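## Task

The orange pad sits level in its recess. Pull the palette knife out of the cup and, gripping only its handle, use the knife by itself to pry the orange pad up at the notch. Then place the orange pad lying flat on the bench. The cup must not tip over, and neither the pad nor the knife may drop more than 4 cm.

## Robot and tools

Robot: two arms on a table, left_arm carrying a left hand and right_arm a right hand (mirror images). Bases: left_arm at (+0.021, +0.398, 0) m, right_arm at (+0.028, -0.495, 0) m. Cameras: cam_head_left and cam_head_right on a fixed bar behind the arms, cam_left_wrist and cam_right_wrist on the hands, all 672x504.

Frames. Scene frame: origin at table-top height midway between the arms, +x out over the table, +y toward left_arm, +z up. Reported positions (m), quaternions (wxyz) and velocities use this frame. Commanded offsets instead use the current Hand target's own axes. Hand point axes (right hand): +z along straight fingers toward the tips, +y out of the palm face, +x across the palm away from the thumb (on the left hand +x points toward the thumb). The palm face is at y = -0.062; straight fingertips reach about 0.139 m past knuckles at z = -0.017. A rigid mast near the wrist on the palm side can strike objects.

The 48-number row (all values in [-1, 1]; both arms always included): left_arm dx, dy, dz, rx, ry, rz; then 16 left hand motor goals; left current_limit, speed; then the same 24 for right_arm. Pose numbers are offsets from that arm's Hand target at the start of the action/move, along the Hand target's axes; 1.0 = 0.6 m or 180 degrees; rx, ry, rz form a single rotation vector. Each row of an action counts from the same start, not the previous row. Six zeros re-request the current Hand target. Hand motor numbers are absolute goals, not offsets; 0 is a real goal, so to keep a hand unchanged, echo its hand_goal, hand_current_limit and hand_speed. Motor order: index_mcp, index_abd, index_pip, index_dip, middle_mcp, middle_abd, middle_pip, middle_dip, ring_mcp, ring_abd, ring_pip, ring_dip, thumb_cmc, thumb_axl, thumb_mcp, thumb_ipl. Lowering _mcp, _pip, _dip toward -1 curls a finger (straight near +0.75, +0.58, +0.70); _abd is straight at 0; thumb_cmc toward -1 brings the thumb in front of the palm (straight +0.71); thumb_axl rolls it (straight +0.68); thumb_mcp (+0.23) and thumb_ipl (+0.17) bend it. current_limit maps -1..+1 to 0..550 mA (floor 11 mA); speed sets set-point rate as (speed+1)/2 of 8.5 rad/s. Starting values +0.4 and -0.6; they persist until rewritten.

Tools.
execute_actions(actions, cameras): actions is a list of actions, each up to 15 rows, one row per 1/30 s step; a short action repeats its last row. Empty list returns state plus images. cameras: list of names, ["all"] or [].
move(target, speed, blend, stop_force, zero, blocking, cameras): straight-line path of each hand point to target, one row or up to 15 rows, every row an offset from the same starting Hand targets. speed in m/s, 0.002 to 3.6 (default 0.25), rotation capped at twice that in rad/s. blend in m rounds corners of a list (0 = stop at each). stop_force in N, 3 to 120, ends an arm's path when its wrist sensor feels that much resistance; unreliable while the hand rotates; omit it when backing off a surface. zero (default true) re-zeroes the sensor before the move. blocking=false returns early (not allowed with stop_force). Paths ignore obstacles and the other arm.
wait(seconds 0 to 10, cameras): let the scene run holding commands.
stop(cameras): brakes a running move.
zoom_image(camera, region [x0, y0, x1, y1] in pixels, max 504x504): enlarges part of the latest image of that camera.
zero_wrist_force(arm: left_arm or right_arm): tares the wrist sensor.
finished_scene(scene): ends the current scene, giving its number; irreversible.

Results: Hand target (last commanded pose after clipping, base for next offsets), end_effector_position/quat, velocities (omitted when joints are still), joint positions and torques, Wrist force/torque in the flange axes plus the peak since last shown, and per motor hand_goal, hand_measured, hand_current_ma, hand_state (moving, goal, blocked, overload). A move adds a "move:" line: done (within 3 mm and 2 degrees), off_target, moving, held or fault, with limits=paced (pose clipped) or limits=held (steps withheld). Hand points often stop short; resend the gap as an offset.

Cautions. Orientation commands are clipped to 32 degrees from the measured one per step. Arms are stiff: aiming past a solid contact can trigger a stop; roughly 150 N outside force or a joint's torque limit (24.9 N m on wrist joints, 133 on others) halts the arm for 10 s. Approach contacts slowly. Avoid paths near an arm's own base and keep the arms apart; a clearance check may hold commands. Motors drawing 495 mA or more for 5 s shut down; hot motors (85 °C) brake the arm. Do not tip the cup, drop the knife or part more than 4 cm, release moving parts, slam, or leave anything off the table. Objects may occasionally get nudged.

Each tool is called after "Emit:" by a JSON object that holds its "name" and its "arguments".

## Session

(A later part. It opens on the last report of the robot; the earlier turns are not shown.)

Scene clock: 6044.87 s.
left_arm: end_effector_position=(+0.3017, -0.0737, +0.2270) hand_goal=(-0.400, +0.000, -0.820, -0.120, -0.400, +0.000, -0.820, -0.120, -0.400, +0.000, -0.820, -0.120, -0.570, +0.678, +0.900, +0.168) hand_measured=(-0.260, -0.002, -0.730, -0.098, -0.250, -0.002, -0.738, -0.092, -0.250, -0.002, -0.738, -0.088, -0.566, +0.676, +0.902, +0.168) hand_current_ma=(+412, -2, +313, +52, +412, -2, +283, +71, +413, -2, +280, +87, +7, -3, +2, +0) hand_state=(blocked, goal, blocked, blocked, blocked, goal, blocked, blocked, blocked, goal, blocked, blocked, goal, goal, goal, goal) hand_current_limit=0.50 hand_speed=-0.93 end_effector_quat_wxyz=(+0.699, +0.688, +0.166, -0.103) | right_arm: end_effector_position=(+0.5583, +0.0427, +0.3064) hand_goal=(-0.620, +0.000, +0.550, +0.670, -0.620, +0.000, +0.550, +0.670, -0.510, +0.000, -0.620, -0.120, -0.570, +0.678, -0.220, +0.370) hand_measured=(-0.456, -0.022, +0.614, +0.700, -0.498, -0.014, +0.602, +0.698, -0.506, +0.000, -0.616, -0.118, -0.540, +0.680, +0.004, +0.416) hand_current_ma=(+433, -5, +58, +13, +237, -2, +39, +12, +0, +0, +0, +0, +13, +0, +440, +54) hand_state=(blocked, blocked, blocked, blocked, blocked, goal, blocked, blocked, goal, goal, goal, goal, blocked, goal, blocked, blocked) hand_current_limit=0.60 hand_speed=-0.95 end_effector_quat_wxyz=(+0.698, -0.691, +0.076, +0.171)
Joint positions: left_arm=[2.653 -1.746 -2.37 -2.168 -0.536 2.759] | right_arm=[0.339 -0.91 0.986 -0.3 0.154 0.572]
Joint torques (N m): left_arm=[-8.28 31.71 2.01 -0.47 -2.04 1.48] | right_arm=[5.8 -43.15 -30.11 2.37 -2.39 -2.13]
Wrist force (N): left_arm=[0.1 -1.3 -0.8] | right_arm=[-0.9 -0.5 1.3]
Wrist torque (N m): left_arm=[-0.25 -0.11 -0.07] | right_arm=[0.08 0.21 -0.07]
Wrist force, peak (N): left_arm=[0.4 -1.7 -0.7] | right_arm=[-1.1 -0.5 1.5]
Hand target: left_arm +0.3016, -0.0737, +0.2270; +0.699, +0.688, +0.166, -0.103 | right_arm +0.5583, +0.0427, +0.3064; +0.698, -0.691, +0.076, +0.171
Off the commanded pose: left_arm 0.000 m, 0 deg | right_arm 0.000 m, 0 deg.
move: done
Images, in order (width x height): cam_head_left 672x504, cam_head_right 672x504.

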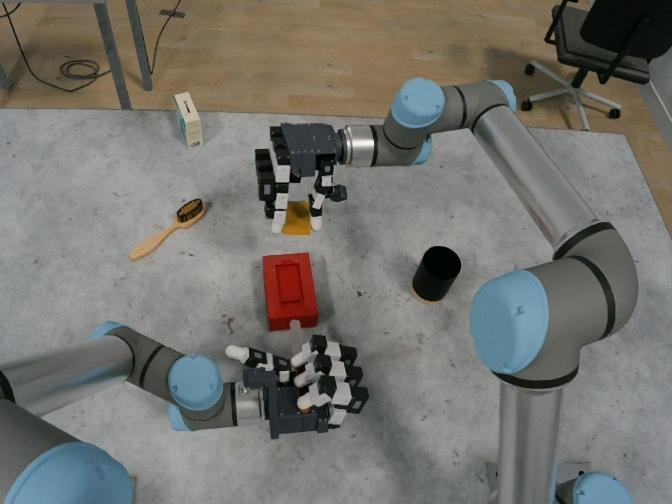

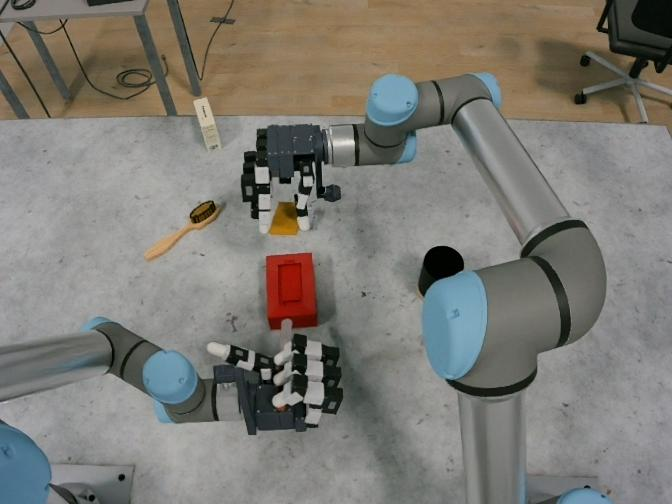

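Emit:
{"name": "move", "arguments": {"target": [0.1857,0.205,-0.57,0,0,0,-0.4,0,-0.82,-0.12,-0.4,0,-0.82,-0.12,-0.4,0,-0.82,-0.12,-0.571,0.677,0.9,0.1676,0.5,-0.93,0,0,0,0,0,0,-0.62,0,0.55,0.67,-0.62,0,0.55,0.67,-0.51,0,-0.62,-0.12,-0.571,0.677,-0.22,0.37,0.6,-0.95], "cameras": ["cam_head_left","cam_head_right","cam_left_wrist"], "speed": 0.08}}

Scene clock: 6080.47 s.
left_arm: end_effector_position=(+0.4197, +0.2802, +0.2996) hand_goal=(-0.400, +0.000, -0.820, -0.120, -0.400, +0.000, -0.820, -0.120, -0.400, +0.000, -0.820, -0.120, -0.570, +0.678, +0.900, +0.168) hand_measured=(-0.260, -0.002, -0.730, -0.098, -0.250, -0.002, -0.738, -0.092, -0.250, -0.002, -0.738, -0.088, -0.566, +0.676, +0.902, +0.168) hand_current_ma=(+412, -2, +313, +52, +413, -2, +283, +71, +413, -2, +280, +87, +7, -3, +2, +0) hand_state=(blocked, goal, blocked, blocked, blocked, goal, blocked, blocked, blocked, goal, blocked, blocked, goal, goal, goal, goal) hand_current_limit=0.50 hand_speed=-0.93 end_effector_quat_wxyz=(+0.699, +0.688, +0.166, -0.103) | right_arm: end_effector_position=(+0.5583, +0.0427, +0.3064) hand_goal=(-0.620, +0.000, +0.550, +0.670, -0.620, +0.000, +0.550, +0.670, -0.510, +0.000, -0.620, -0.120, -0.570, +0.678, -0.220, +0.370) hand_measured=(-0.456, -0.022, +0.614, +0.700, -0.498, -0.014, +0.602, +0.698, -0.506, +0.000, -0.616, -0.118, -0.540, +0.680, +0.004, +0.416) hand_current_ma=(+433, -5, +58, +13, +237, -2, +39, +12, +0, +0, +0, +0, +13, +0, +440, +54) hand_state=(blocked, blocked, blocked, blocked, blocked, goal, blocked, blocked, goal, goal, goal, goal, blocked, goal, blocked, blocked) hand_current_limit=0.60 hand_speed=-0.95 end_effector_quat_wxyz=(+0.698, -0.691, +0.076, +0.171)
Joint positions: left_arm=[3.815 -1.619 -2.24 -2.423 0.625 2.758] | right_arm=[0.339 -0.91 0.986 -0.3 0.154 0.572]
Joint torques (N m): left_arm=[9.68 4.89 27.89 -2.53 1.9 1.78] | right_arm=[5.29 -43.83 -29.86 2.2 -2.35 -1.97]
Wrist force (N): left_arm=[0.1 -1.4 -0.6] | right_arm=[-1.0 -0.3 1.4]
Wrist torque (N m): left_arm=[-0.28 -0.11 -0.06] | right_arm=[0.10 0.23 -0.07]
Wrist force, peak (N): left_arm=[0.2 -1.6 -0.8] | right_arm=[-1.3 -0.7 1.3]
Hand target: left_arm +0.4197, +0.2802, +0.2996; +0.699, +0.688, +0.166, -0.103 | right_arm +0.5583, +0.0427, +0.3064; +0.698, -0.691, +0.076, +0.171
Off the commanded pose: left_arm 0.000 m, 0 deg | right_arm 0.000 m, 0 deg.
move: done
camera_calibration:
cam_left_wrist: T_world_to_cam=[[-0.938063, -0.0986137, -0.332135, 0.49231], [0.156426, 0.734821, -0.659976, -0.118098], [0.309143, -0.671054, -0.673883, 0.390139], [0, 0, 0, 1]] pos_world=[0.359683, 0.397133, 0.34848]
Images, in order (width x height): cam_head_left 672x504, cam_head_right 672x504, cam_left_wrist 672x504.

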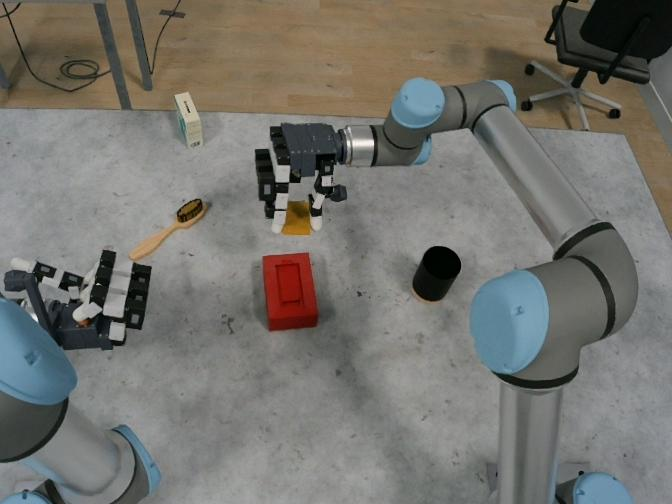

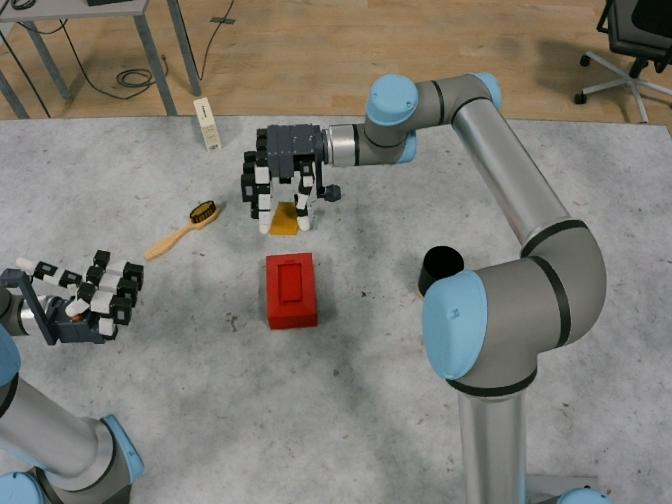

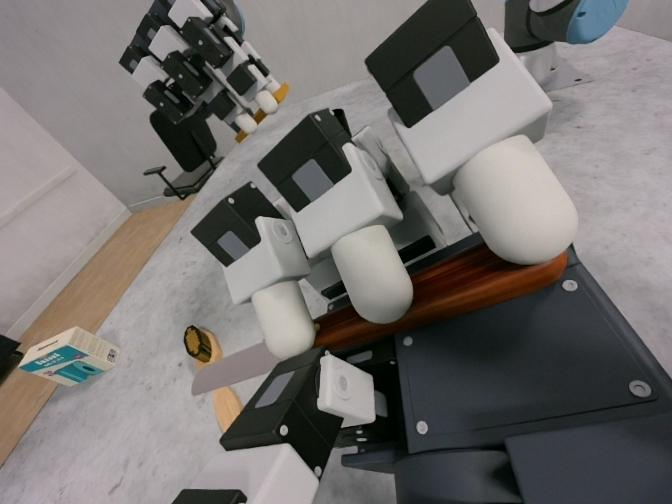

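Emit:
{"name": "move", "arguments": {"target": [0,0,0,0,0,0,-0.4,0,-0.82,-0.12,-0.4,0,-0.82,-0.12,-0.4,0,-0.82,-0.12,-0.571,0.677,0.9,0.1676,0.5,-0.93,-0.2938,0.2973,0.0392,0,0,-0.1333,-0.62,0,0.55,0.67,-0.62,0,0.55,0.67,-0.51,0,-0.62,-0.12,-0.571,0.677,-0.22,0.37,0.6,-0.95], "cameras": ["cam_head_left","cam_head_right","cam_left_wrist"], "speed": 0.08}}

Emit:
{"name": "zoom_image", "arguments": {"camera": "cam_head_left", "region": [220, 250, 400, 400]}}

Emit:
{"name": "zoom_image", "arguments": {"camera": "cam_head_right", "region": [220, 250, 400, 400]}}

Scene clock: 6108.43 s.
left_arm: end_effector_position=(+0.4197, +0.2802, +0.2996) hand_goal=(-0.400, +0.000, -0.820, -0.120, -0.400, +0.000, -0.820, -0.120, -0.400, +0.000, -0.820, -0.120, -0.570, +0.678, +0.900, +0.168) hand_measured=(-0.260, -0.002, -0.730, -0.098, -0.250, -0.002, -0.738, -0.092, -0.250, -0.002, -0.738, -0.088, -0.566, +0.676, +0.902, +0.168) hand_current_ma=(+413, -2, +313, +52, +413, -2, +283, +71, +413, -2, +280, +87, +7, -3, +2, +0) hand_state=(blocked, goal, blocked, blocked, blocked, goal, blocked, blocked, blocked, goal, blocked, blocked, goal, goal, goal, goal) hand_current_limit=0.50 hand_speed=-0.93 end_effector_quat_wxyz=(+0.699, +0.688, +0.166, -0.103) | right_arm: end_effector_position=(+0.3299, +0.0401, +0.2003) hand_goal=(-0.620, +0.000, +0.550, +0.670, -0.620, +0.000, +0.550, +0.670, -0.510, +0.000, -0.620, -0.120, -0.570, +0.678, -0.220, +0.370) hand_measured=(-0.456, -0.022, +0.614, +0.700, -0.504, -0.014, +0.602, +0.698, -0.506, +0.000, -0.616, -0.118, -0.534, +0.680, +0.004, +0.416) hand_current_ma=(+433, -5, +59, +13, +220, -2, +39, +12, +0, +0, +0, +0, +19, +0, +440, +54) hand_state=(blocked, blocked, blocked, blocked, blocked, goal, blocked, blocked, goal, goal, goal, goal, blocked, goal, blocked, blocked) hand_current_limit=0.60 hand_speed=-0.95 end_effector_quat_wxyz=(+0.719, -0.692, -0.069, +0.023)
Joint positions: left_arm=[3.815 -1.619 -2.24 -2.423 0.626 2.758] | right_arm=[0.49 -1.343 1.874 -0.645 0.302 0.041]
Joint torques (N m): left_arm=[9.38 5.28 28.29 -2.57 1.91 1.75] | right_arm=[6.19 -36.39 -8.28 -3.54 2.94 -2.32]
Wrist force (N): left_arm=[0.0 -1.3 -0.6] | right_arm=[-0.7 -0.8 1.2]
Wrist torque (N m): left_arm=[-0.27 -0.09 -0.07] | right_arm=[0.05 0.29 0.09]
Wrist force, peak (N): left_arm=[0.1 -1.5 -0.9] | right_arm=[-1.5 -0.7 1.4]
Hand target: left_arm +0.4197, +0.2802, +0.2996; +0.699, +0.688, +0.166, -0.103 | right_arm +0.3299, +0.0400, +0.2003; +0.719, -0.692, -0.069, +0.023
Off the commanded pose: left_arm 0.000 m, 0 deg | right_arm 0.000 m, 0 deg.
move: done
camera_calibration:
cam_left_wrist: T_world_to_cam=[[-0.938063, -0.0986137, -0.332135, 0.49232], [0.156426, 0.734821, -0.659976, -0.118171], [0.309143, -0.671054, -0.673883, 0.390206], [0, 0, 0, 1]] pos_world=[0.359683, 0.397233, 0.34848]
Images, in order (width x height): cam_head_left 672x504, cam_head_right 672x504, cam_left_wrist 672x504.

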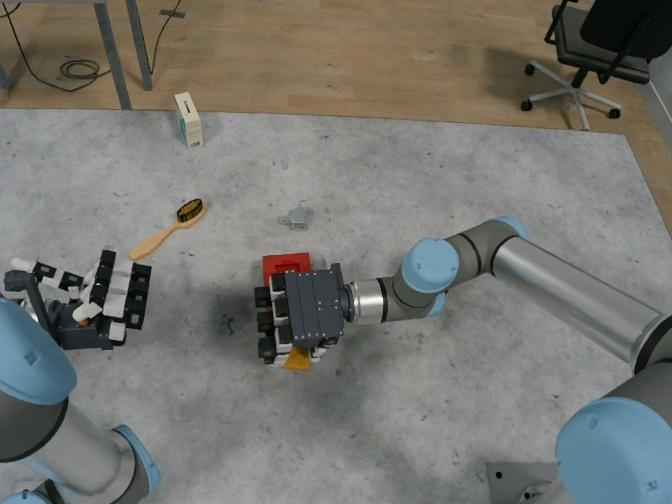

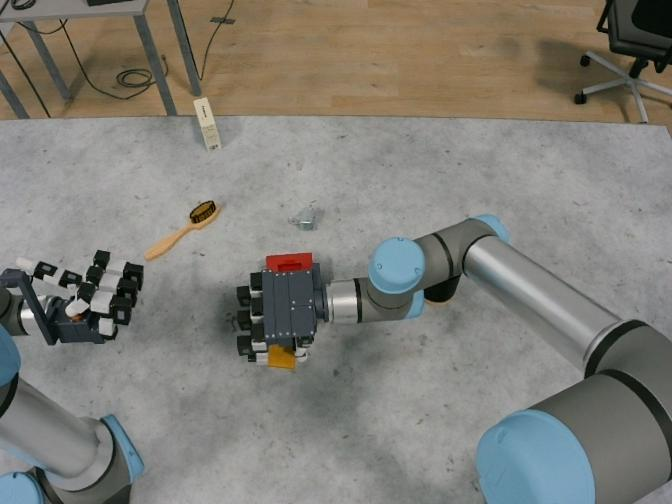

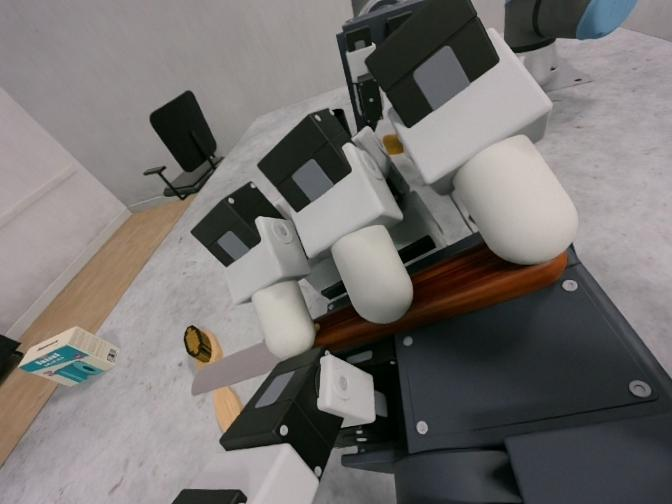

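Scaled by 2.800 from the camera's 672x504 image, which has a finer 960x720 frame.

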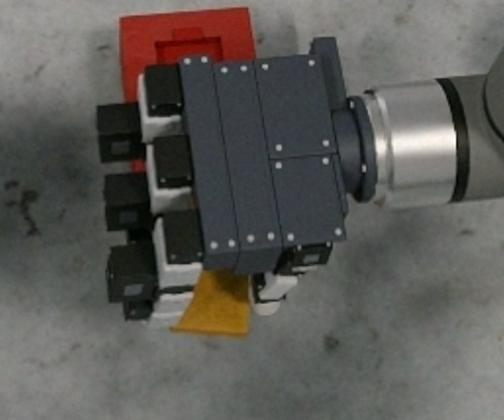

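Scaled by 2.800 from the camera's 672x504 image, which has a finer 960x720 frame.

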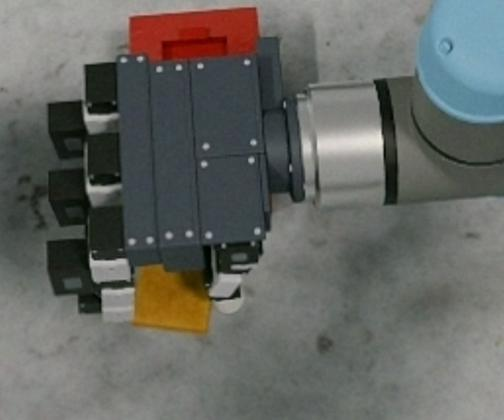

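Emit:
{"name": "move", "arguments": {"target": [0,0,0,0,0,0,-0.4,0,-0.82,-0.12,-0.4,0,-0.82,-0.12,-0.4,0,-0.82,-0.12,-0.571,0.677,0.9,0.1676,0.5,-0.93,-0.0667,0.1295,0.0033,0,0,0,-0.62,0,0.55,0.67,-0.62,0,0.55,0.67,-0.51,0,-0.62,-0.12,-0.571,0.677,-0.22,0.37,0.6,-0.95], "cameras": ["cam_head_left","cam_head_right"], "speed": 0.06}}

Emit:
{"name": "zoom_image", "arguments": {"camera": "cam_head_left", "region": [220, 260, 400, 410]}}

Emit:
{"name": "zoom_image", "arguments": {"camera": "cam_head_right", "region": [220, 260, 400, 410]}}

Scene clock: 6144.43 s.
left_arm: end_effector_position=(+0.4197, +0.2802, +0.2996) hand_goal=(-0.400, +0.000, -0.820, -0.120, -0.400, +0.000, -0.820, -0.120, -0.400, +0.000, -0.820, -0.120, -0.570, +0.678, +0.900, +0.168) hand_measured=(-0.260, -0.002, -0.730, -0.098, -0.250, -0.002, -0.738, -0.092, -0.250, -0.002, -0.738, -0.088, -0.566, +0.676, +0.902, +0.168) hand_current_ma=(+413, -2, +313, +52, +413, -2, +283, +71, +413, -2, +280, +87, +7, -3, +2, +0) hand_state=(blocked, goal, blocked, blocked, blocked, goal, blocked, blocked, blocked, goal, blocked, blocked, goal, goal, goal, goal) hand_current_limit=0.50 hand_speed=-0.93 end_effector_quat_wxyz=(+0.699, +0.688, +0.166, -0.103) | right_arm: end_effector_position=(+0.2949, +0.0402, +0.1202) hand_goal=(-0.620, +0.000, +0.550, +0.670, -0.620, +0.000, +0.550, +0.670, -0.510, +0.000, -0.620, -0.120, -0.570, +0.678, -0.220, +0.370) hand_measured=(-0.456, -0.022, +0.614, +0.700, -0.504, -0.014, +0.602, +0.698, -0.506, +0.000, -0.616, -0.118, -0.534, +0.680, +0.004, +0.416) hand_current_ma=(+433, -6, +59, +13, +220, -2, +39, +12, +0, +0, +0, +0, +19, +0, +440, +54) hand_state=(blocked, blocked, blocked, blocked, blocked, goal, blocked, blocked, goal, goal, goal, goal, blocked, goal, blocked, blocked) hand_current_limit=0.60 hand_speed=-0.95 end_effector_quat_wxyz=(+0.719, -0.692, -0.069, +0.023)
Joint positions: left_arm=[3.815 -1.619 -2.24 -2.423 0.626 2.758] | right_arm=[0.525 -1.272 2.035 -0.865 0.337 0.029]
Joint torques (N m): left_arm=[9.46 5.48 28.25 -2.5 1.86 1.68] | right_arm=[6.67 -23.15 -6.84 -3.77 2.99 2.34]
Wrist force (N): left_arm=[0.0 -1.2 -0.9] | right_arm=[-0.6 -1.1 1.4]
Wrist torque (N m): left_arm=[-0.24 -0.09 -0.08] | right_arm=[0.01 0.27 -0.02]
Wrist force, peak (N): left_arm=[0.3 -1.5 -0.8] | right_arm=[-0.5 -1.4 1.4]
Hand target: left_arm +0.4197, +0.2802, +0.2996; +0.699, +0.688, +0.166, -0.103 | right_arm +0.2949, +0.0402, +0.1202; +0.719, -0.692, -0.069, +0.023
Off the commanded pose: left_arm 0.000 m, 0 deg | right_arm 0.000 m, 0 deg.
move: done
Images, in order (width x height): cam_head_left 672x504, cam_head_right 672x504.

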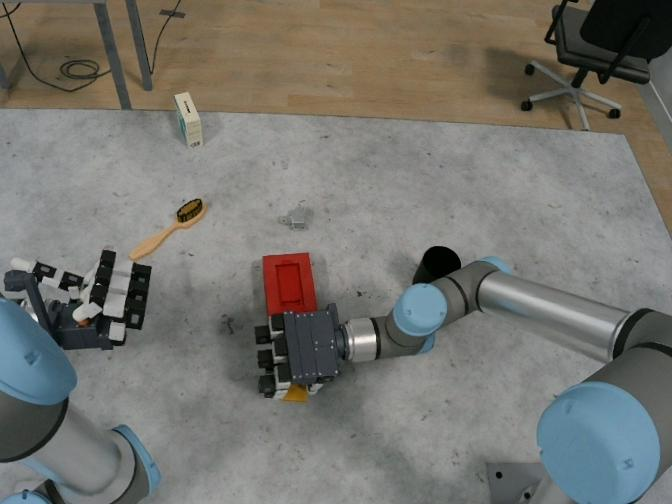

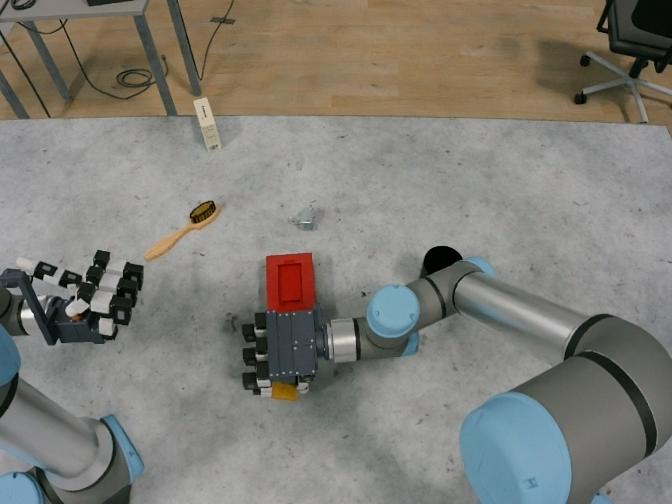

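Scaled by 2.800 from the camera's 672x504 image, which has a finer 960x720 frame.

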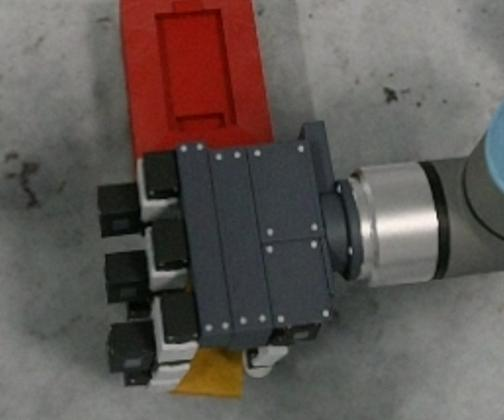

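Scaled by 2.800 from the camera's 672x504 image, which has a finer 960x720 frame.

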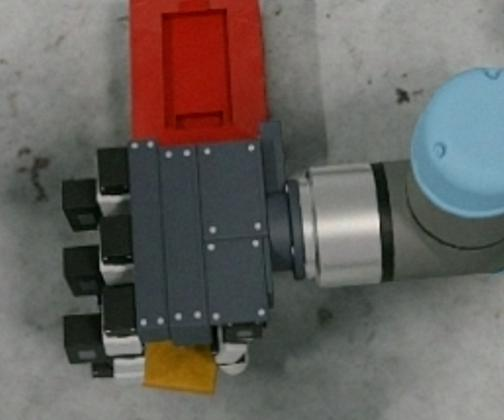

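Emit:
{"name": "move", "arguments": {"target": [0,0,0,0,0,0,-0.4,0,-0.82,-0.12,-0.4,0,-0.82,-0.12,-0.4,0,-0.82,-0.12,-0.571,0.677,0.9,0.1676,0.5,-0.93,-0.0045,0.0665,-0.0022,0,0,0,-0.62,0,0.55,0.67,-0.62,0,0.55,0.67,-0.51,0,-0.62,-0.12,-0.571,0.677,-0.22,0.37,0.6,-0.95], "cameras": [], "speed": 0.03, "stop_force": 6}}

Emit:
{"name": "move", "arguments": {"target": [0,0,0,0,0,0,-0.4,0,-0.82,-0.12,-0.4,0,-0.82,-0.12,-0.4,0,-0.82,-0.12,-0.571,0.677,0.9,0.1676,0.5,-0.93,-0.0025,0.037,-0.0012,0,0,0,-0.62,0,0.55,0.67,-0.62,0,0.55,0.67,-0.51,0,-0.62,-0.12,-0.571,0.677,-0.22,0.37,0.6,-0.95], "cameras": ["cam_head_left","cam_head_right","cam_left_wrist"], "speed": 0.006, "stop_force": 3}}

Scene clock: 6160.07 s.
left_arm: end_effector_position=(+0.4197, +0.2802, +0.2996) hand_goal=(-0.400, +0.000, -0.820, -0.120, -0.400, +0.000, -0.820, -0.120, -0.400, +0.000, -0.820, -0.120, -0.570, +0.678, +0.900, +0.168) hand_measured=(-0.260, -0.002, -0.730, -0.098, -0.250, -0.002, -0.738, -0.092, -0.250, -0.002, -0.738, -0.088, -0.566, +0.676, +0.902, +0.168) hand_current_ma=(+413, -2, +313, +52, +413, -2, +283, +71, +413, -2, +280, +87, +7, -3, +2, +0) hand_state=(blocked, goal, blocked, blocked, blocked, goal, blocked, blocked, blocked, goal, blocked, blocked, goal, goal, goal, goal) hand_current_limit=0.50 hand_speed=-0.93 end_effector_quat_wxyz=(+0.699, +0.688, +0.166, -0.103) | right_arm: end_effector_position=(+0.2949, +0.0402, +0.0802) hand_goal=(-0.620, +0.000, +0.550, +0.670, -0.620, +0.000, +0.550, +0.670, -0.510, +0.000, -0.620, -0.120, -0.570, +0.678, -0.220, +0.370) hand_measured=(-0.456, -0.022, +0.614, +0.700, -0.504, -0.014, +0.602, +0.698, -0.506, +0.000, -0.616, -0.118, -0.534, +0.680, +0.004, +0.416) hand_current_ma=(+433, -6, +59, +13, +220, -2, +39, +12, +0, +0, +0, +0, +19, +0, +440, +54) hand_state=(blocked, blocked, blocked, blocked, blocked, goal, blocked, blocked, goal, goal, goal, goal, blocked, goal, blocked, blocked) hand_current_limit=0.60 hand_speed=-0.95 end_effector_quat_wxyz=(+0.719, -0.692, -0.069, +0.023)
Joint positions: left_arm=[3.815 -1.619 -2.24 -2.423 0.626 2.758] | right_arm=[0.525 -1.195 2.066 -0.974 0.337 0.029]
Joint torques (N m): left_arm=[9.07 5.54 28.24 -2.54 1.96 1.65] | right_arm=[3.76 -24.79 -4.79 -3.59 2.7 2.4]
Wrist force (N): left_arm=[0.1 -1.3 -0.7] | right_arm=[-0.8 -1.0 1.3]
Wrist torque (N m): left_arm=[-0.26 -0.10 -0.07] | right_arm=[0.03 0.29 -0.03]
Wrist force, peak (N): left_arm=[0.1 -1.5 -0.8] | right_arm=[-0.6 -1.3 1.4]
Hand target: left_arm +0.4197, +0.2802, +0.2996; +0.699, +0.688, +0.166, -0.103 | right_arm +0.2949, +0.0402, +0.0802; +0.719, -0.692, -0.069, +0.023
Off the commanded pose: left_arm 0.000 m, 0 deg | right_arm 0.000 m, 0 deg.
move: done
No camera images: "cameras" was empty.

Scene clock: 6163.67 s.
left_arm: end_effector_position=(+0.4197, +0.2802, +0.2996) hand_goal=(-0.400, +0.000, -0.820, -0.120, -0.400, +0.000, -0.820, -0.120, -0.400, +0.000, -0.820, -0.120, -0.570, +0.678, +0.900, +0.168) hand_measured=(-0.260, -0.002, -0.730, -0.098, -0.250, -0.002, -0.738, -0.092, -0.250, -0.002, -0.738, -0.088, -0.566, +0.676, +0.902, +0.168) hand_current_ma=(+412, -2, +313, +52, +413, -2, +283, +71, +413, -2, +280, +87, +7, -3, +2, +0) hand_state=(blocked, goal, blocked, blocked, blocked, goal, blocked, blocked, blocked, goal, blocked, blocked, goal, goal, goal, goal) hand_current_limit=0.50 hand_speed=-0.93 end_effector_quat_wxyz=(+0.699, +0.688, +0.166, -0.103) | right_arm: end_effector_position=(+0.2949, +0.0403, +0.0666) hand_goal=(-0.620, +0.000, +0.550, +0.670, -0.620, +0.000, +0.550, +0.670, -0.510, +0.000, -0.620, -0.120, -0.570, +0.678, -0.220, +0.370) hand_measured=(-0.456, -0.022, +0.614, +0.700, -0.504, -0.014, +0.602, +0.698, -0.506, +0.000, -0.616, -0.118, -0.534, +0.680, +0.004, +0.418) hand_current_ma=(+433, -6, +59, +13, +219, -2, +39, +12, +0, +0, +0, +0, +19, +0, +440, +57) hand_state=(blocked, blocked, blocked, blocked, blocked, goal, blocked, blocked, goal, goal, goal, goal, blocked, goal, blocked, blocked) hand_current_limit=0.60 hand_speed=-0.95 end_effector_quat_wxyz=(+0.719, -0.692, -0.069, +0.022)
Joint positions: left_arm=[3.815 -1.619 -2.24 -2.423 0.626 2.758] | right_arm=[0.525 -1.167 2.074 -1.01 0.337 0.029]
Joint torques (N m): left_arm=[8.96 5.47 28.06 -2.53 1.89 1.55] | right_arm=[4.72 -37.54 -21.94 2.17 2.11 -1.46]
Wrist force (N): left_arm=[0.1 -1.5 -0.9] | right_arm=[-0.5 -3.6 1.6]
Wrist torque (N m): left_arm=[-0.26 -0.11 -0.07] | right_arm=[-0.20 0.26 0.01]
Wrist force, peak (N): left_arm=[0.0 -1.6 -0.8] | right_arm=[-0.3 -7.4 1.2]
Hand target: left_arm +0.4197, +0.2802, +0.2996; +0.699, +0.688, +0.166, -0.103 | right_arm +0.2949, +0.0403, +0.0666; +0.719, -0.692, -0.069, +0.023 (not the last commanded pose)
Off the commanded pose: left_arm 0.000 m, 0 deg | right_arm 0.009 m, 0 deg.
move: contact (right_arm)
camera_calibration:
cam_left_wrist: T_world_to_cam=[[-0.938063, -0.0986137, -0.332135, 0.49232], [0.156426, 0.734821, -0.659976, -0.118171], [0.309143, -0.671054, -0.673883, 0.390206], [0, 0, 0, 1]] pos_world=[0.359683, 0.397233, 0.34848]
Images, in order (width x height): cam_head_left 672x504, cam_head_right 672x504, cam_left_wrist 672x504.

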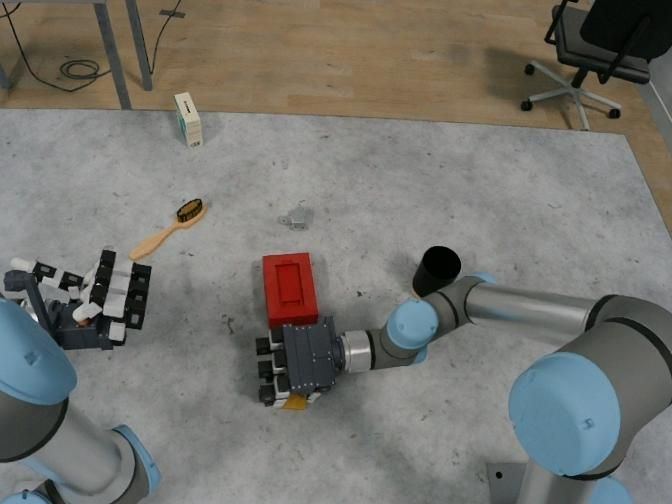

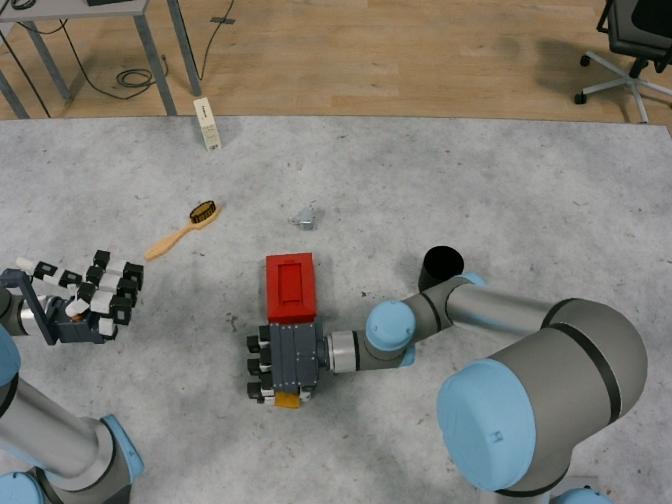

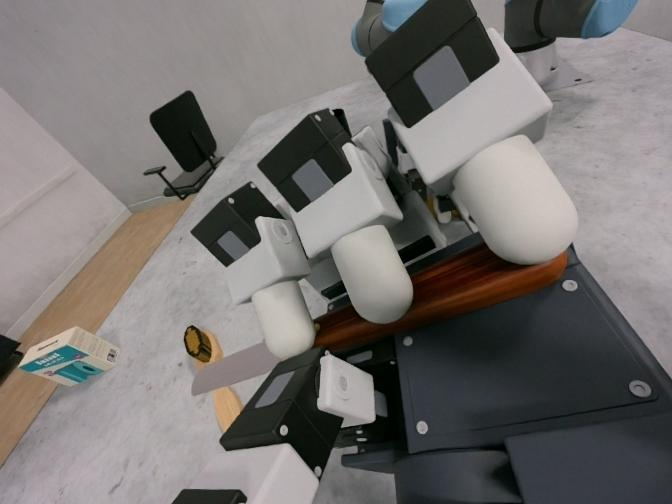

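Emit:
{"name": "move", "arguments": {"target": [0,0,0,0,0,0,-0.4,0,-0.82,-0.12,-0.4,0,-0.82,-0.12,-0.4,0,-0.82,-0.12,-0.571,0.677,0.9,0.1676,0.5,-0.93,0,0,0,0,0,0,-0.46,0,0.58,0.69,-0.47,0,0.58,0.69,-0.51,0,-0.62,-0.12,-0.571,0.677,-0.02,0.40,0.4,-0.97], "cameras": ["cam_head_left","cam_head_right"]}}

Emit:
{"name": "zoom_image", "arguments": {"camera": "cam_head_left", "region": [240, 310, 360, 420]}}

Emit:
{"name": "move", "arguments": {"target": [0,0,0,0,0,0,-0.4,0,-0.82,-0.12,-0.4,0,-0.82,-0.12,-0.4,0,-0.82,-0.12,-0.571,0.677,0.9,0.1676,0.5,-0.93,0,0,0,0,0,0,-0.39,0,0.58,0.69,-0.39,0,0.58,0.69,-0.51,0,-0.62,-0.12,-0.571,0.677,0.02,0.38,0.4,-0.97], "cameras": ["cam_head_left","cam_head_right"]}}

Emit:
{"name": "zoom_image", "arguments": {"camera": "cam_head_left", "region": [240, 310, 360, 420]}}

Scene clock: 6182.70 s.
left_arm: end_effector_position=(+0.4197, +0.2802, +0.2996) hand_goal=(-0.400, +0.000, -0.820, -0.120, -0.400, +0.000, -0.820, -0.120, -0.400, +0.000, -0.820, -0.120, -0.570, +0.678, +0.900, +0.168) hand_measured=(-0.260, -0.002, -0.730, -0.098, -0.250, -0.002, -0.738, -0.092, -0.250, -0.002, -0.738, -0.088, -0.566, +0.676, +0.902, +0.168) hand_current_ma=(+412, -2, +313, +52, +413, -2, +283, +71, +413, -2, +280, +87, +7, -3, +2, +0) hand_state=(blocked, goal, blocked, blocked, blocked, goal, blocked, blocked, blocked, goal, blocked, blocked, goal, goal, goal, goal) hand_current_limit=0.50 hand_speed=-0.93 end_effector_quat_wxyz=(+0.699, +0.688, +0.166, -0.103) | right_arm: end_effector_position=(+0.2949, +0.0403, +0.0666) hand_goal=(-0.460, +0.000, +0.580, +0.690, -0.470, +0.000, +0.580, +0.690, -0.510, +0.000, -0.620, -0.120, -0.570, +0.678, -0.020, +0.400) hand_measured=(-0.458, -0.022, +0.622, +0.710, -0.504, -0.014, +0.606, +0.706, -0.506, +0.000, -0.616, -0.118, -0.534, +0.680, +0.004, +0.426) hand_current_ma=(+198, -6, +25, +6, +80, -2, +10, +4, +0, +0, +0, +0, +19, +0, +201, +18) hand_state=(moving, blocked, blocked, blocked, moving, goal, blocked, goal, goal, goal, goal, goal, blocked, goal, moving, blocked) hand_current_limit=0.40 hand_speed=-0.97 end_effector_quat_wxyz=(+0.719, -0.692, -0.069, +0.022)
Joint positions: left_arm=[3.815 -1.619 -2.24 -2.423 0.626 2.758] | right_arm=[0.525 -1.167 2.074 -1.01 0.337 0.029]
Joint torques (N m): left_arm=[8.85 5.11 27.73 -2.53 1.95 1.56] | right_arm=[2.24 -36.95 -21.7 1.92 0.17 -1.36]
Wrist force (N): left_arm=[0.0 -1.5 -0.7] | right_arm=[-1.0 -2.0 2.0]
Wrist torque (N m): left_arm=[-0.28 -0.09 -0.08] | right_arm=[-0.05 0.30 0.01]
Wrist force, peak (N): left_arm=[0.2 -1.5 -0.8] | right_arm=[-0.3 -4.4 1.6]
Hand target: left_arm +0.4197, +0.2802, +0.2996; +0.699, +0.688, +0.166, -0.103 | right_arm +0.2949, +0.0403, +0.0666; +0.719, -0.692, -0.069, +0.023
Off the commanded pose: left_arm 0.000 m, 0 deg | right_arm 0.000 m, 0 deg.
move: done
Images, in order (width x height): cam_head_left 672x504, cam_head_right 672x504.

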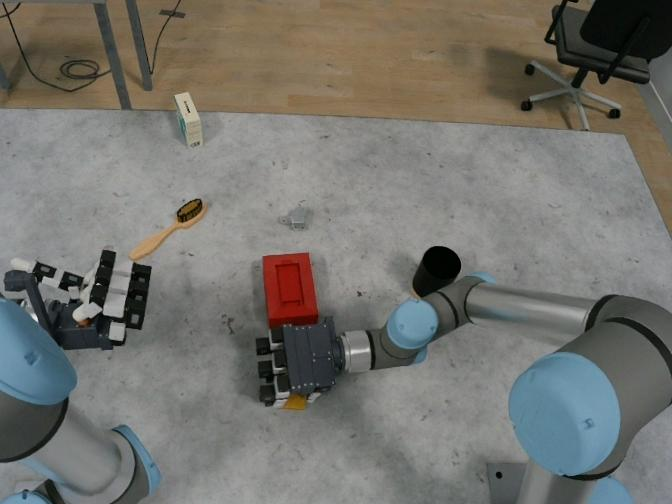

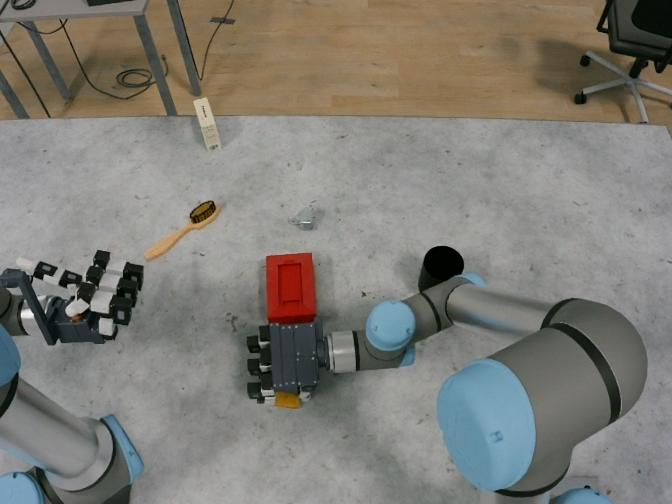

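Scaled by 4.200 from the camera's 672x504 image, which has a finer 960x720 frame.

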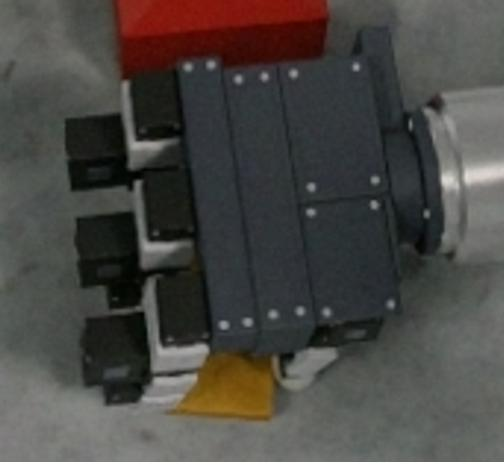

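Scene clock: 6183.20 s.
left_arm: end_effector_position=(+0.4197, +0.2802, +0.2996) hand_goal=(-0.400, +0.000, -0.820, -0.120, -0.400, +0.000, -0.820, -0.120, -0.400, +0.000, -0.820, -0.120, -0.570, +0.678, +0.900, +0.168) hand_measured=(-0.260, -0.002, -0.730, -0.098, -0.250, -0.002, -0.738, -0.092, -0.250, -0.002, -0.738, -0.088, -0.566, +0.676, +0.902, +0.168) hand_current_ma=(+412, -2, +313, +52, +413, -2, +283, +71, +413, -2, +280, +87, +7, -3, +2, +0) hand_state=(blocked, goal, blocked, blocked, blocked, goal, blocked, blocked, blocked, goal, blocked, blocked, goal, goal, goal, goal) hand_current_limit=0.50 hand_speed=-0.93 end_effector_quat_wxyz=(+0.699, +0.688, +0.166, -0.103) | right_arm: end_effector_position=(+0.2949, +0.0403, +0.0666) hand_goal=(-0.390, +0.000, +0.580, +0.690, -0.390, +0.000, +0.580, +0.690, -0.510, +0.000, -0.620, -0.120, -0.570, +0.678, +0.020, +0.380) hand_measured=(-0.458, -0.022, +0.622, +0.710, -0.500, -0.014, +0.606, +0.706, -0.506, +0.000, -0.616, -0.118, -0.534, +0.680, +0.004, +0.426) hand_current_ma=(+60, -6, +25, +6, +10, -2, +10, +4, +0, +0, +0, +0, +19, +0, +64, +55) hand_state=(moving, blocked, blocked, blocked, moving, goal, blocked, goal, goal, goal, goal, goal, blocked, goal, moving, blocked) hand_current_limit=0.40 hand_speed=-0.97 end_effector_quat_wxyz=(+0.719, -0.692, -0.069, +0.022)
Joint positions: left_arm=[3.815 -1.619 -2.24 -2.423 0.626 2.758] | right_arm=[0.525 -1.167 2.074 -1.01 0.337 0.029]
Joint torques (N m): left_arm=[9.17 5.32 27.87 -2.54 1.88 1.61] | right_arm=[1.72 -37.5 -21.68 1.91 -0.26 -1.25]
Wrist force (N): left_arm=[0.1 -1.4 -0.9] | right_arm=[-1.1 -2.8 1.7]
Wrist torque (N m): left_arm=[-0.26 -0.11 -0.06] | right_arm=[-0.08 0.33 0.04]
Wrist force, peak (N): left_arm=[0.2 -1.5 -0.8] | right_arm=[-1.1 -2.8 1.7]
Hand target: left_arm +0.4197, +0.2802, +0.2996; +0.699, +0.688, +0.166, -0.103 | right_arm +0.2949, +0.0403, +0.0666; +0.719, -0.692, -0.069, +0.023
Off the commanded pose: left_arm 0.000 m, 0 deg | right_arm 0.000 m, 0 deg.
move: done
Images, in order (width x height): cam_head_left 672x504, cam_head_right 672x504.

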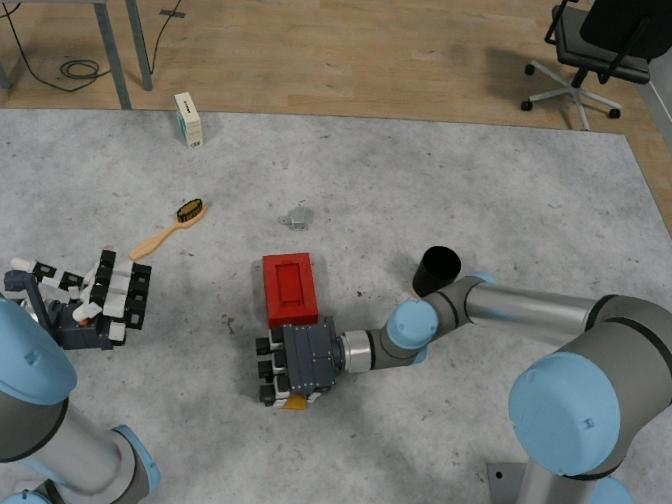

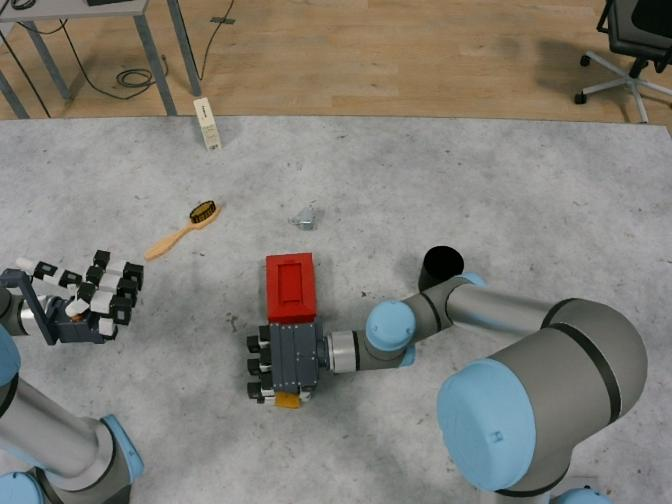

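Scaled by 4.200 from the camera's 672x504 image, which has a finer 960x720 frame.

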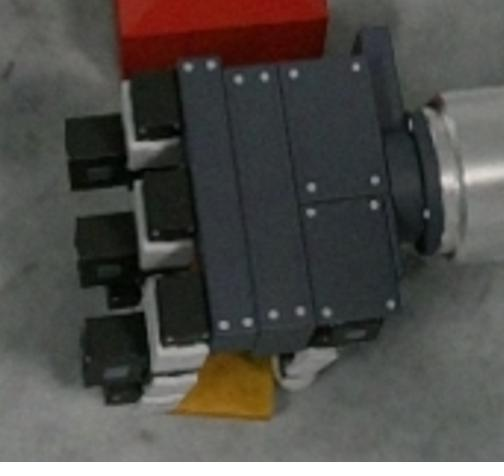

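Emit:
{"name": "wait", "arguments": {"seconds": 1.5, "cameras": ["cam_head_left"]}}

Emit:
{"name": "zoom_image", "arguments": {"camera": "cam_head_left", "region": [240, 310, 360, 420]}}

Scene clock: 6196.80 s.
left_arm: end_effector_position=(+0.4197, +0.2802, +0.2996) hand_goal=(-0.400, +0.000, -0.820, -0.120, -0.400, +0.000, -0.820, -0.120, -0.400, +0.000, -0.820, -0.120, -0.570, +0.678, +0.900, +0.168) hand_measured=(-0.260, -0.002, -0.730, -0.098, -0.250, -0.002, -0.738, -0.092, -0.250, -0.002, -0.738, -0.088, -0.566, +0.676, +0.902, +0.168) hand_current_ma=(+413, -2, +313, +52, +413, -2, +283, +71, +413, -2, +280, +87, +7, -3, +2, +0) hand_state=(blocked, goal, blocked, blocked, blocked, goal, blocked, blocked, blocked, goal, blocked, blocked, goal, goal, goal, goal) hand_current_limit=0.50 hand_speed=-0.93 end_effector_quat_wxyz=(+0.699, +0.688, +0.166, -0.103) | right_arm: end_effector_position=(+0.2949, +0.0403, +0.0666) hand_goal=(-0.390, +0.000, +0.580, +0.690, -0.390, +0.000, +0.580, +0.690, -0.510, +0.000, -0.620, -0.120, -0.570, +0.678, +0.020, +0.380) hand_measured=(-0.396, -0.004, +0.582, +0.692, -0.398, -0.002, +0.582, +0.692, -0.506, +0.000, -0.616, -0.118, -0.534, +0.680, +0.024, +0.404) hand_current_ma=(-1, +0, +0, +0, -1, +0, +0, +0, +0, +0, +0, +0, +19, +0, +0, +14) hand_state=(goal, goal, goal, goal, goal, goal, goal, goal, goal, goal, goal, goal, blocked, goal, goal, blocked) hand_current_limit=0.40 hand_speed=-0.97 end_effector_quat_wxyz=(+0.719, -0.692, -0.069, +0.023)
Joint positions: left_arm=[3.815 -1.619 -2.24 -2.423 0.626 2.758] | right_arm=[0.525 -1.167 2.074 -1.01 0.337 0.029]
Joint torques (N m): left_arm=[8.56 5.51 27.65 -2.44 1.81 1.49] | right_arm=[-1.73 -24.19 -15.35 0.92 -2.04 -1.23]
Wrist force (N): left_arm=[0.2 -1.1 -0.7] | right_arm=[-1.6 -10.1 0.1]
Wrist torque (N m): left_arm=[-0.25 -0.12 -0.06] | right_arm=[-0.76 0.35 0.16]
Wrist force, peak (N): left_arm=[0.1 -1.6 -0.7] | right_arm=[-1.4 -10.5 0.1]
Hand target: left_arm +0.4197, +0.2802, +0.2996; +0.699, +0.688, +0.166, -0.103 | right_arm +0.2949, +0.0403, +0.0666; +0.719, -0.692, -0.069, +0.023
Off the commanded pose: left_arm 0.000 m, 0 deg | right_arm 0.000 m, 0 deg.
wait: 1.50 s; at rest from the start
Images, in order (width x height): cam_head_left 672x504.

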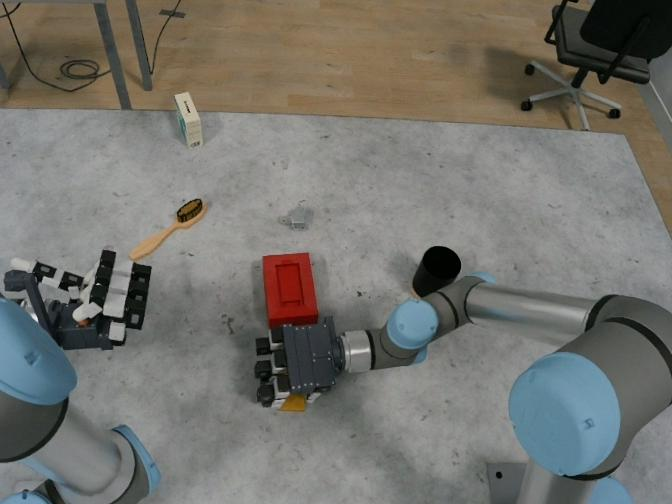

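Scaled by 4.200 from the camera's 672x504 image, which has a finer 960x720 frame.

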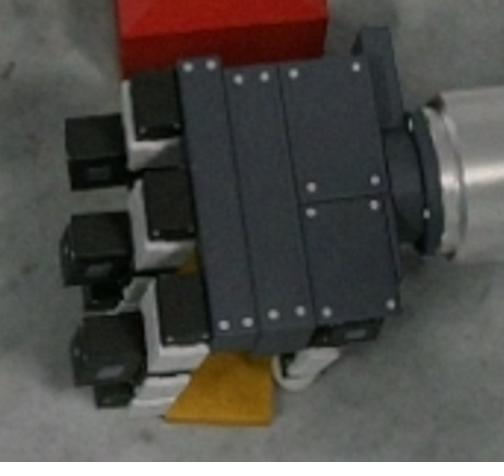

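Emit:
{"name": "move", "arguments": {"target": [[0,0,0,0,0,0,-0.4,0,-0.82,-0.12,-0.4,0,-0.82,-0.12,-0.4,0,-0.82,-0.12,-0.571,0.677,0.9,0.1676,0.5,-0.93,0.0002,-0.0033,0.0001,0,0,0,-0.39,0,0.58,0.69,-0.39,0,0.58,0.69,-0.51,0,-0.62,-0.12,-0.571,0.677,0.02,0.38,0.4,-0.95],[0,0,0,0,0,0,-0.4,0,-0.82,-0.12,-0.4,0,-0.82,-0.12,-0.4,0,-0.82,-0.12,-0.571,0.677,0.9,0.1676,0.5,-0.93,0.0002,-0.0034,0.0001,0,0,0,-0.274,0,0.58,0.69,-0.274,0,0.58,0.69,-0.51,0,-0.62,-0.12,-0.571,0.677,0.25,0.15,0.4,-0.93]], "cameras": ["cam_head_left","cam_head_right"], "speed": 0.02}}

Emit:
{"name": "zoom_image", "arguments": {"camera": "cam_head_left", "region": [240, 310, 360, 420]}}

Emit:
{"name": "zoom_image", "arguments": {"camera": "cam_head_right", "region": [220, 310, 340, 420]}}

Scene clock: 6218.23 s.
left_arm: end_effector_position=(+0.4197, +0.2802, +0.2996) hand_goal=(-0.400, +0.000, -0.820, -0.120, -0.400, +0.000, -0.820, -0.120, -0.400, +0.000, -0.820, -0.120, -0.570, +0.678, +0.900, +0.168) hand_measured=(-0.260, -0.002, -0.730, -0.098, -0.250, -0.002, -0.738, -0.092, -0.250, -0.002, -0.738, -0.088, -0.566, +0.676, +0.902, +0.168) hand_current_ma=(+412, -2, +313, +52, +413, -2, +283, +71, +413, -2, +280, +87, +7, -3, +2, +0) hand_state=(blocked, goal, blocked, blocked, blocked, goal, blocked, blocked, blocked, goal, blocked, blocked, goal, goal, goal, goal) hand_current_limit=0.50 hand_speed=-0.93 end_effector_quat_wxyz=(+0.699, +0.688, +0.166, -0.103) | right_arm: end_effector_position=(+0.2949, +0.0403, +0.0686) hand_goal=(-0.274, +0.000, +0.580, +0.690, -0.274, +0.000, +0.580, +0.690, -0.510, +0.000, -0.620, -0.120, -0.570, +0.678, +0.250, +0.150) hand_measured=(-0.284, -0.004, +0.582, +0.692, -0.284, -0.002, +0.582, +0.692, -0.506, +0.000, -0.616, -0.118, -0.568, +0.680, +0.206, +0.140) hand_current_ma=(-1, +0, +0, +0, -1, +0, +0, +0, +0, +0, +0, +0, +0, +0, -48, -2) hand_state=(goal, goal, goal, goal, goal, goal, goal, goal, goal, goal, goal, goal, goal, goal, blocked, goal) hand_current_limit=0.40 hand_speed=-0.93 end_effector_quat_wxyz=(+0.719, -0.692, -0.069, +0.022)
Joint positions: left_arm=[3.815 -1.619 -2.24 -2.423 0.626 2.758] | right_arm=[0.525 -1.171 2.073 -1.004 0.337 0.029]
Joint torques (N m): left_arm=[8.24 5.68 27.57 -2.47 1.77 1.56] | right_arm=[-4.94 -32.3 -19.4 2.1 -1.99 1.81]
Wrist force (N): left_arm=[0.1 -1.2 -0.7] | right_arm=[-0.7 -8.7 2.2]
Wrist torque (N m): left_arm=[-0.26 -0.09 -0.08] | right_arm=[-0.56 0.31 0.05]
Wrist force, peak (N): left_arm=[0.1 -1.5 -1.0] | right_arm=[-1.5 -10.5 0.1]
Hand target: left_arm +0.4197, +0.2802, +0.2996; +0.699, +0.688, +0.166, -0.103 | right_arm +0.2949, +0.0402, +0.0686; +0.719, -0.692, -0.069, +0.023
Off the commanded pose: left_arm 0.000 m, 0 deg | right_arm 0.000 m, 0 deg.
move: done
Images, in order (width x height): cam_head_left 672x504, cam_head_right 672x504.

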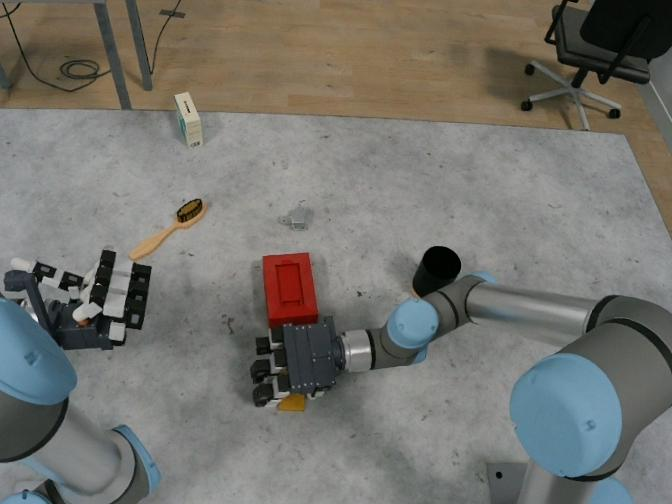

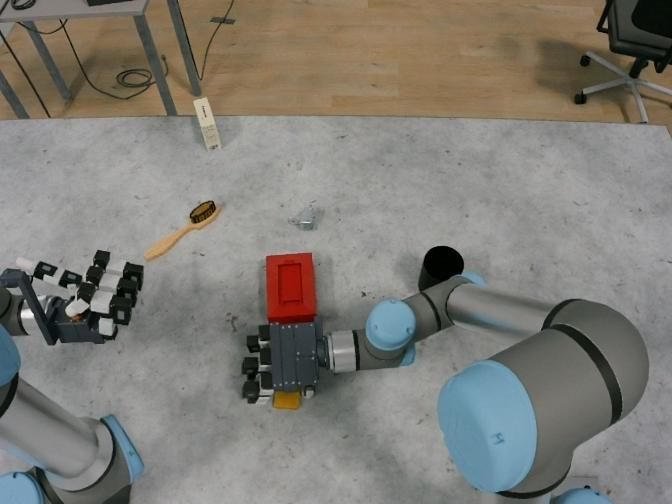

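Scaled by 4.200 from the camera's 672x504 image, which has a finer 960x720 frame.

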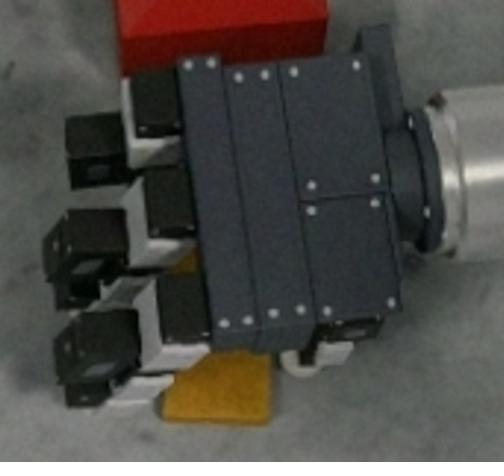

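Scaled by 4.200 from the camera's 672x504 image, which has a finer 960x720 frame.

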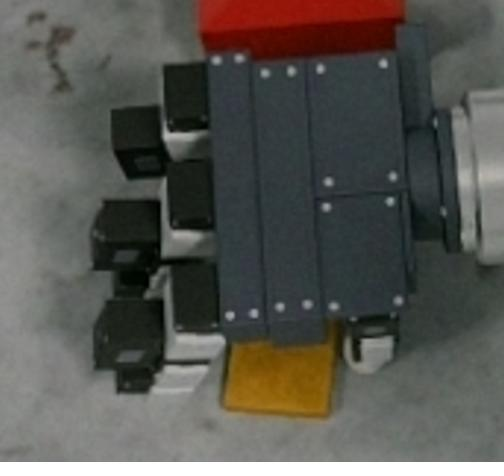

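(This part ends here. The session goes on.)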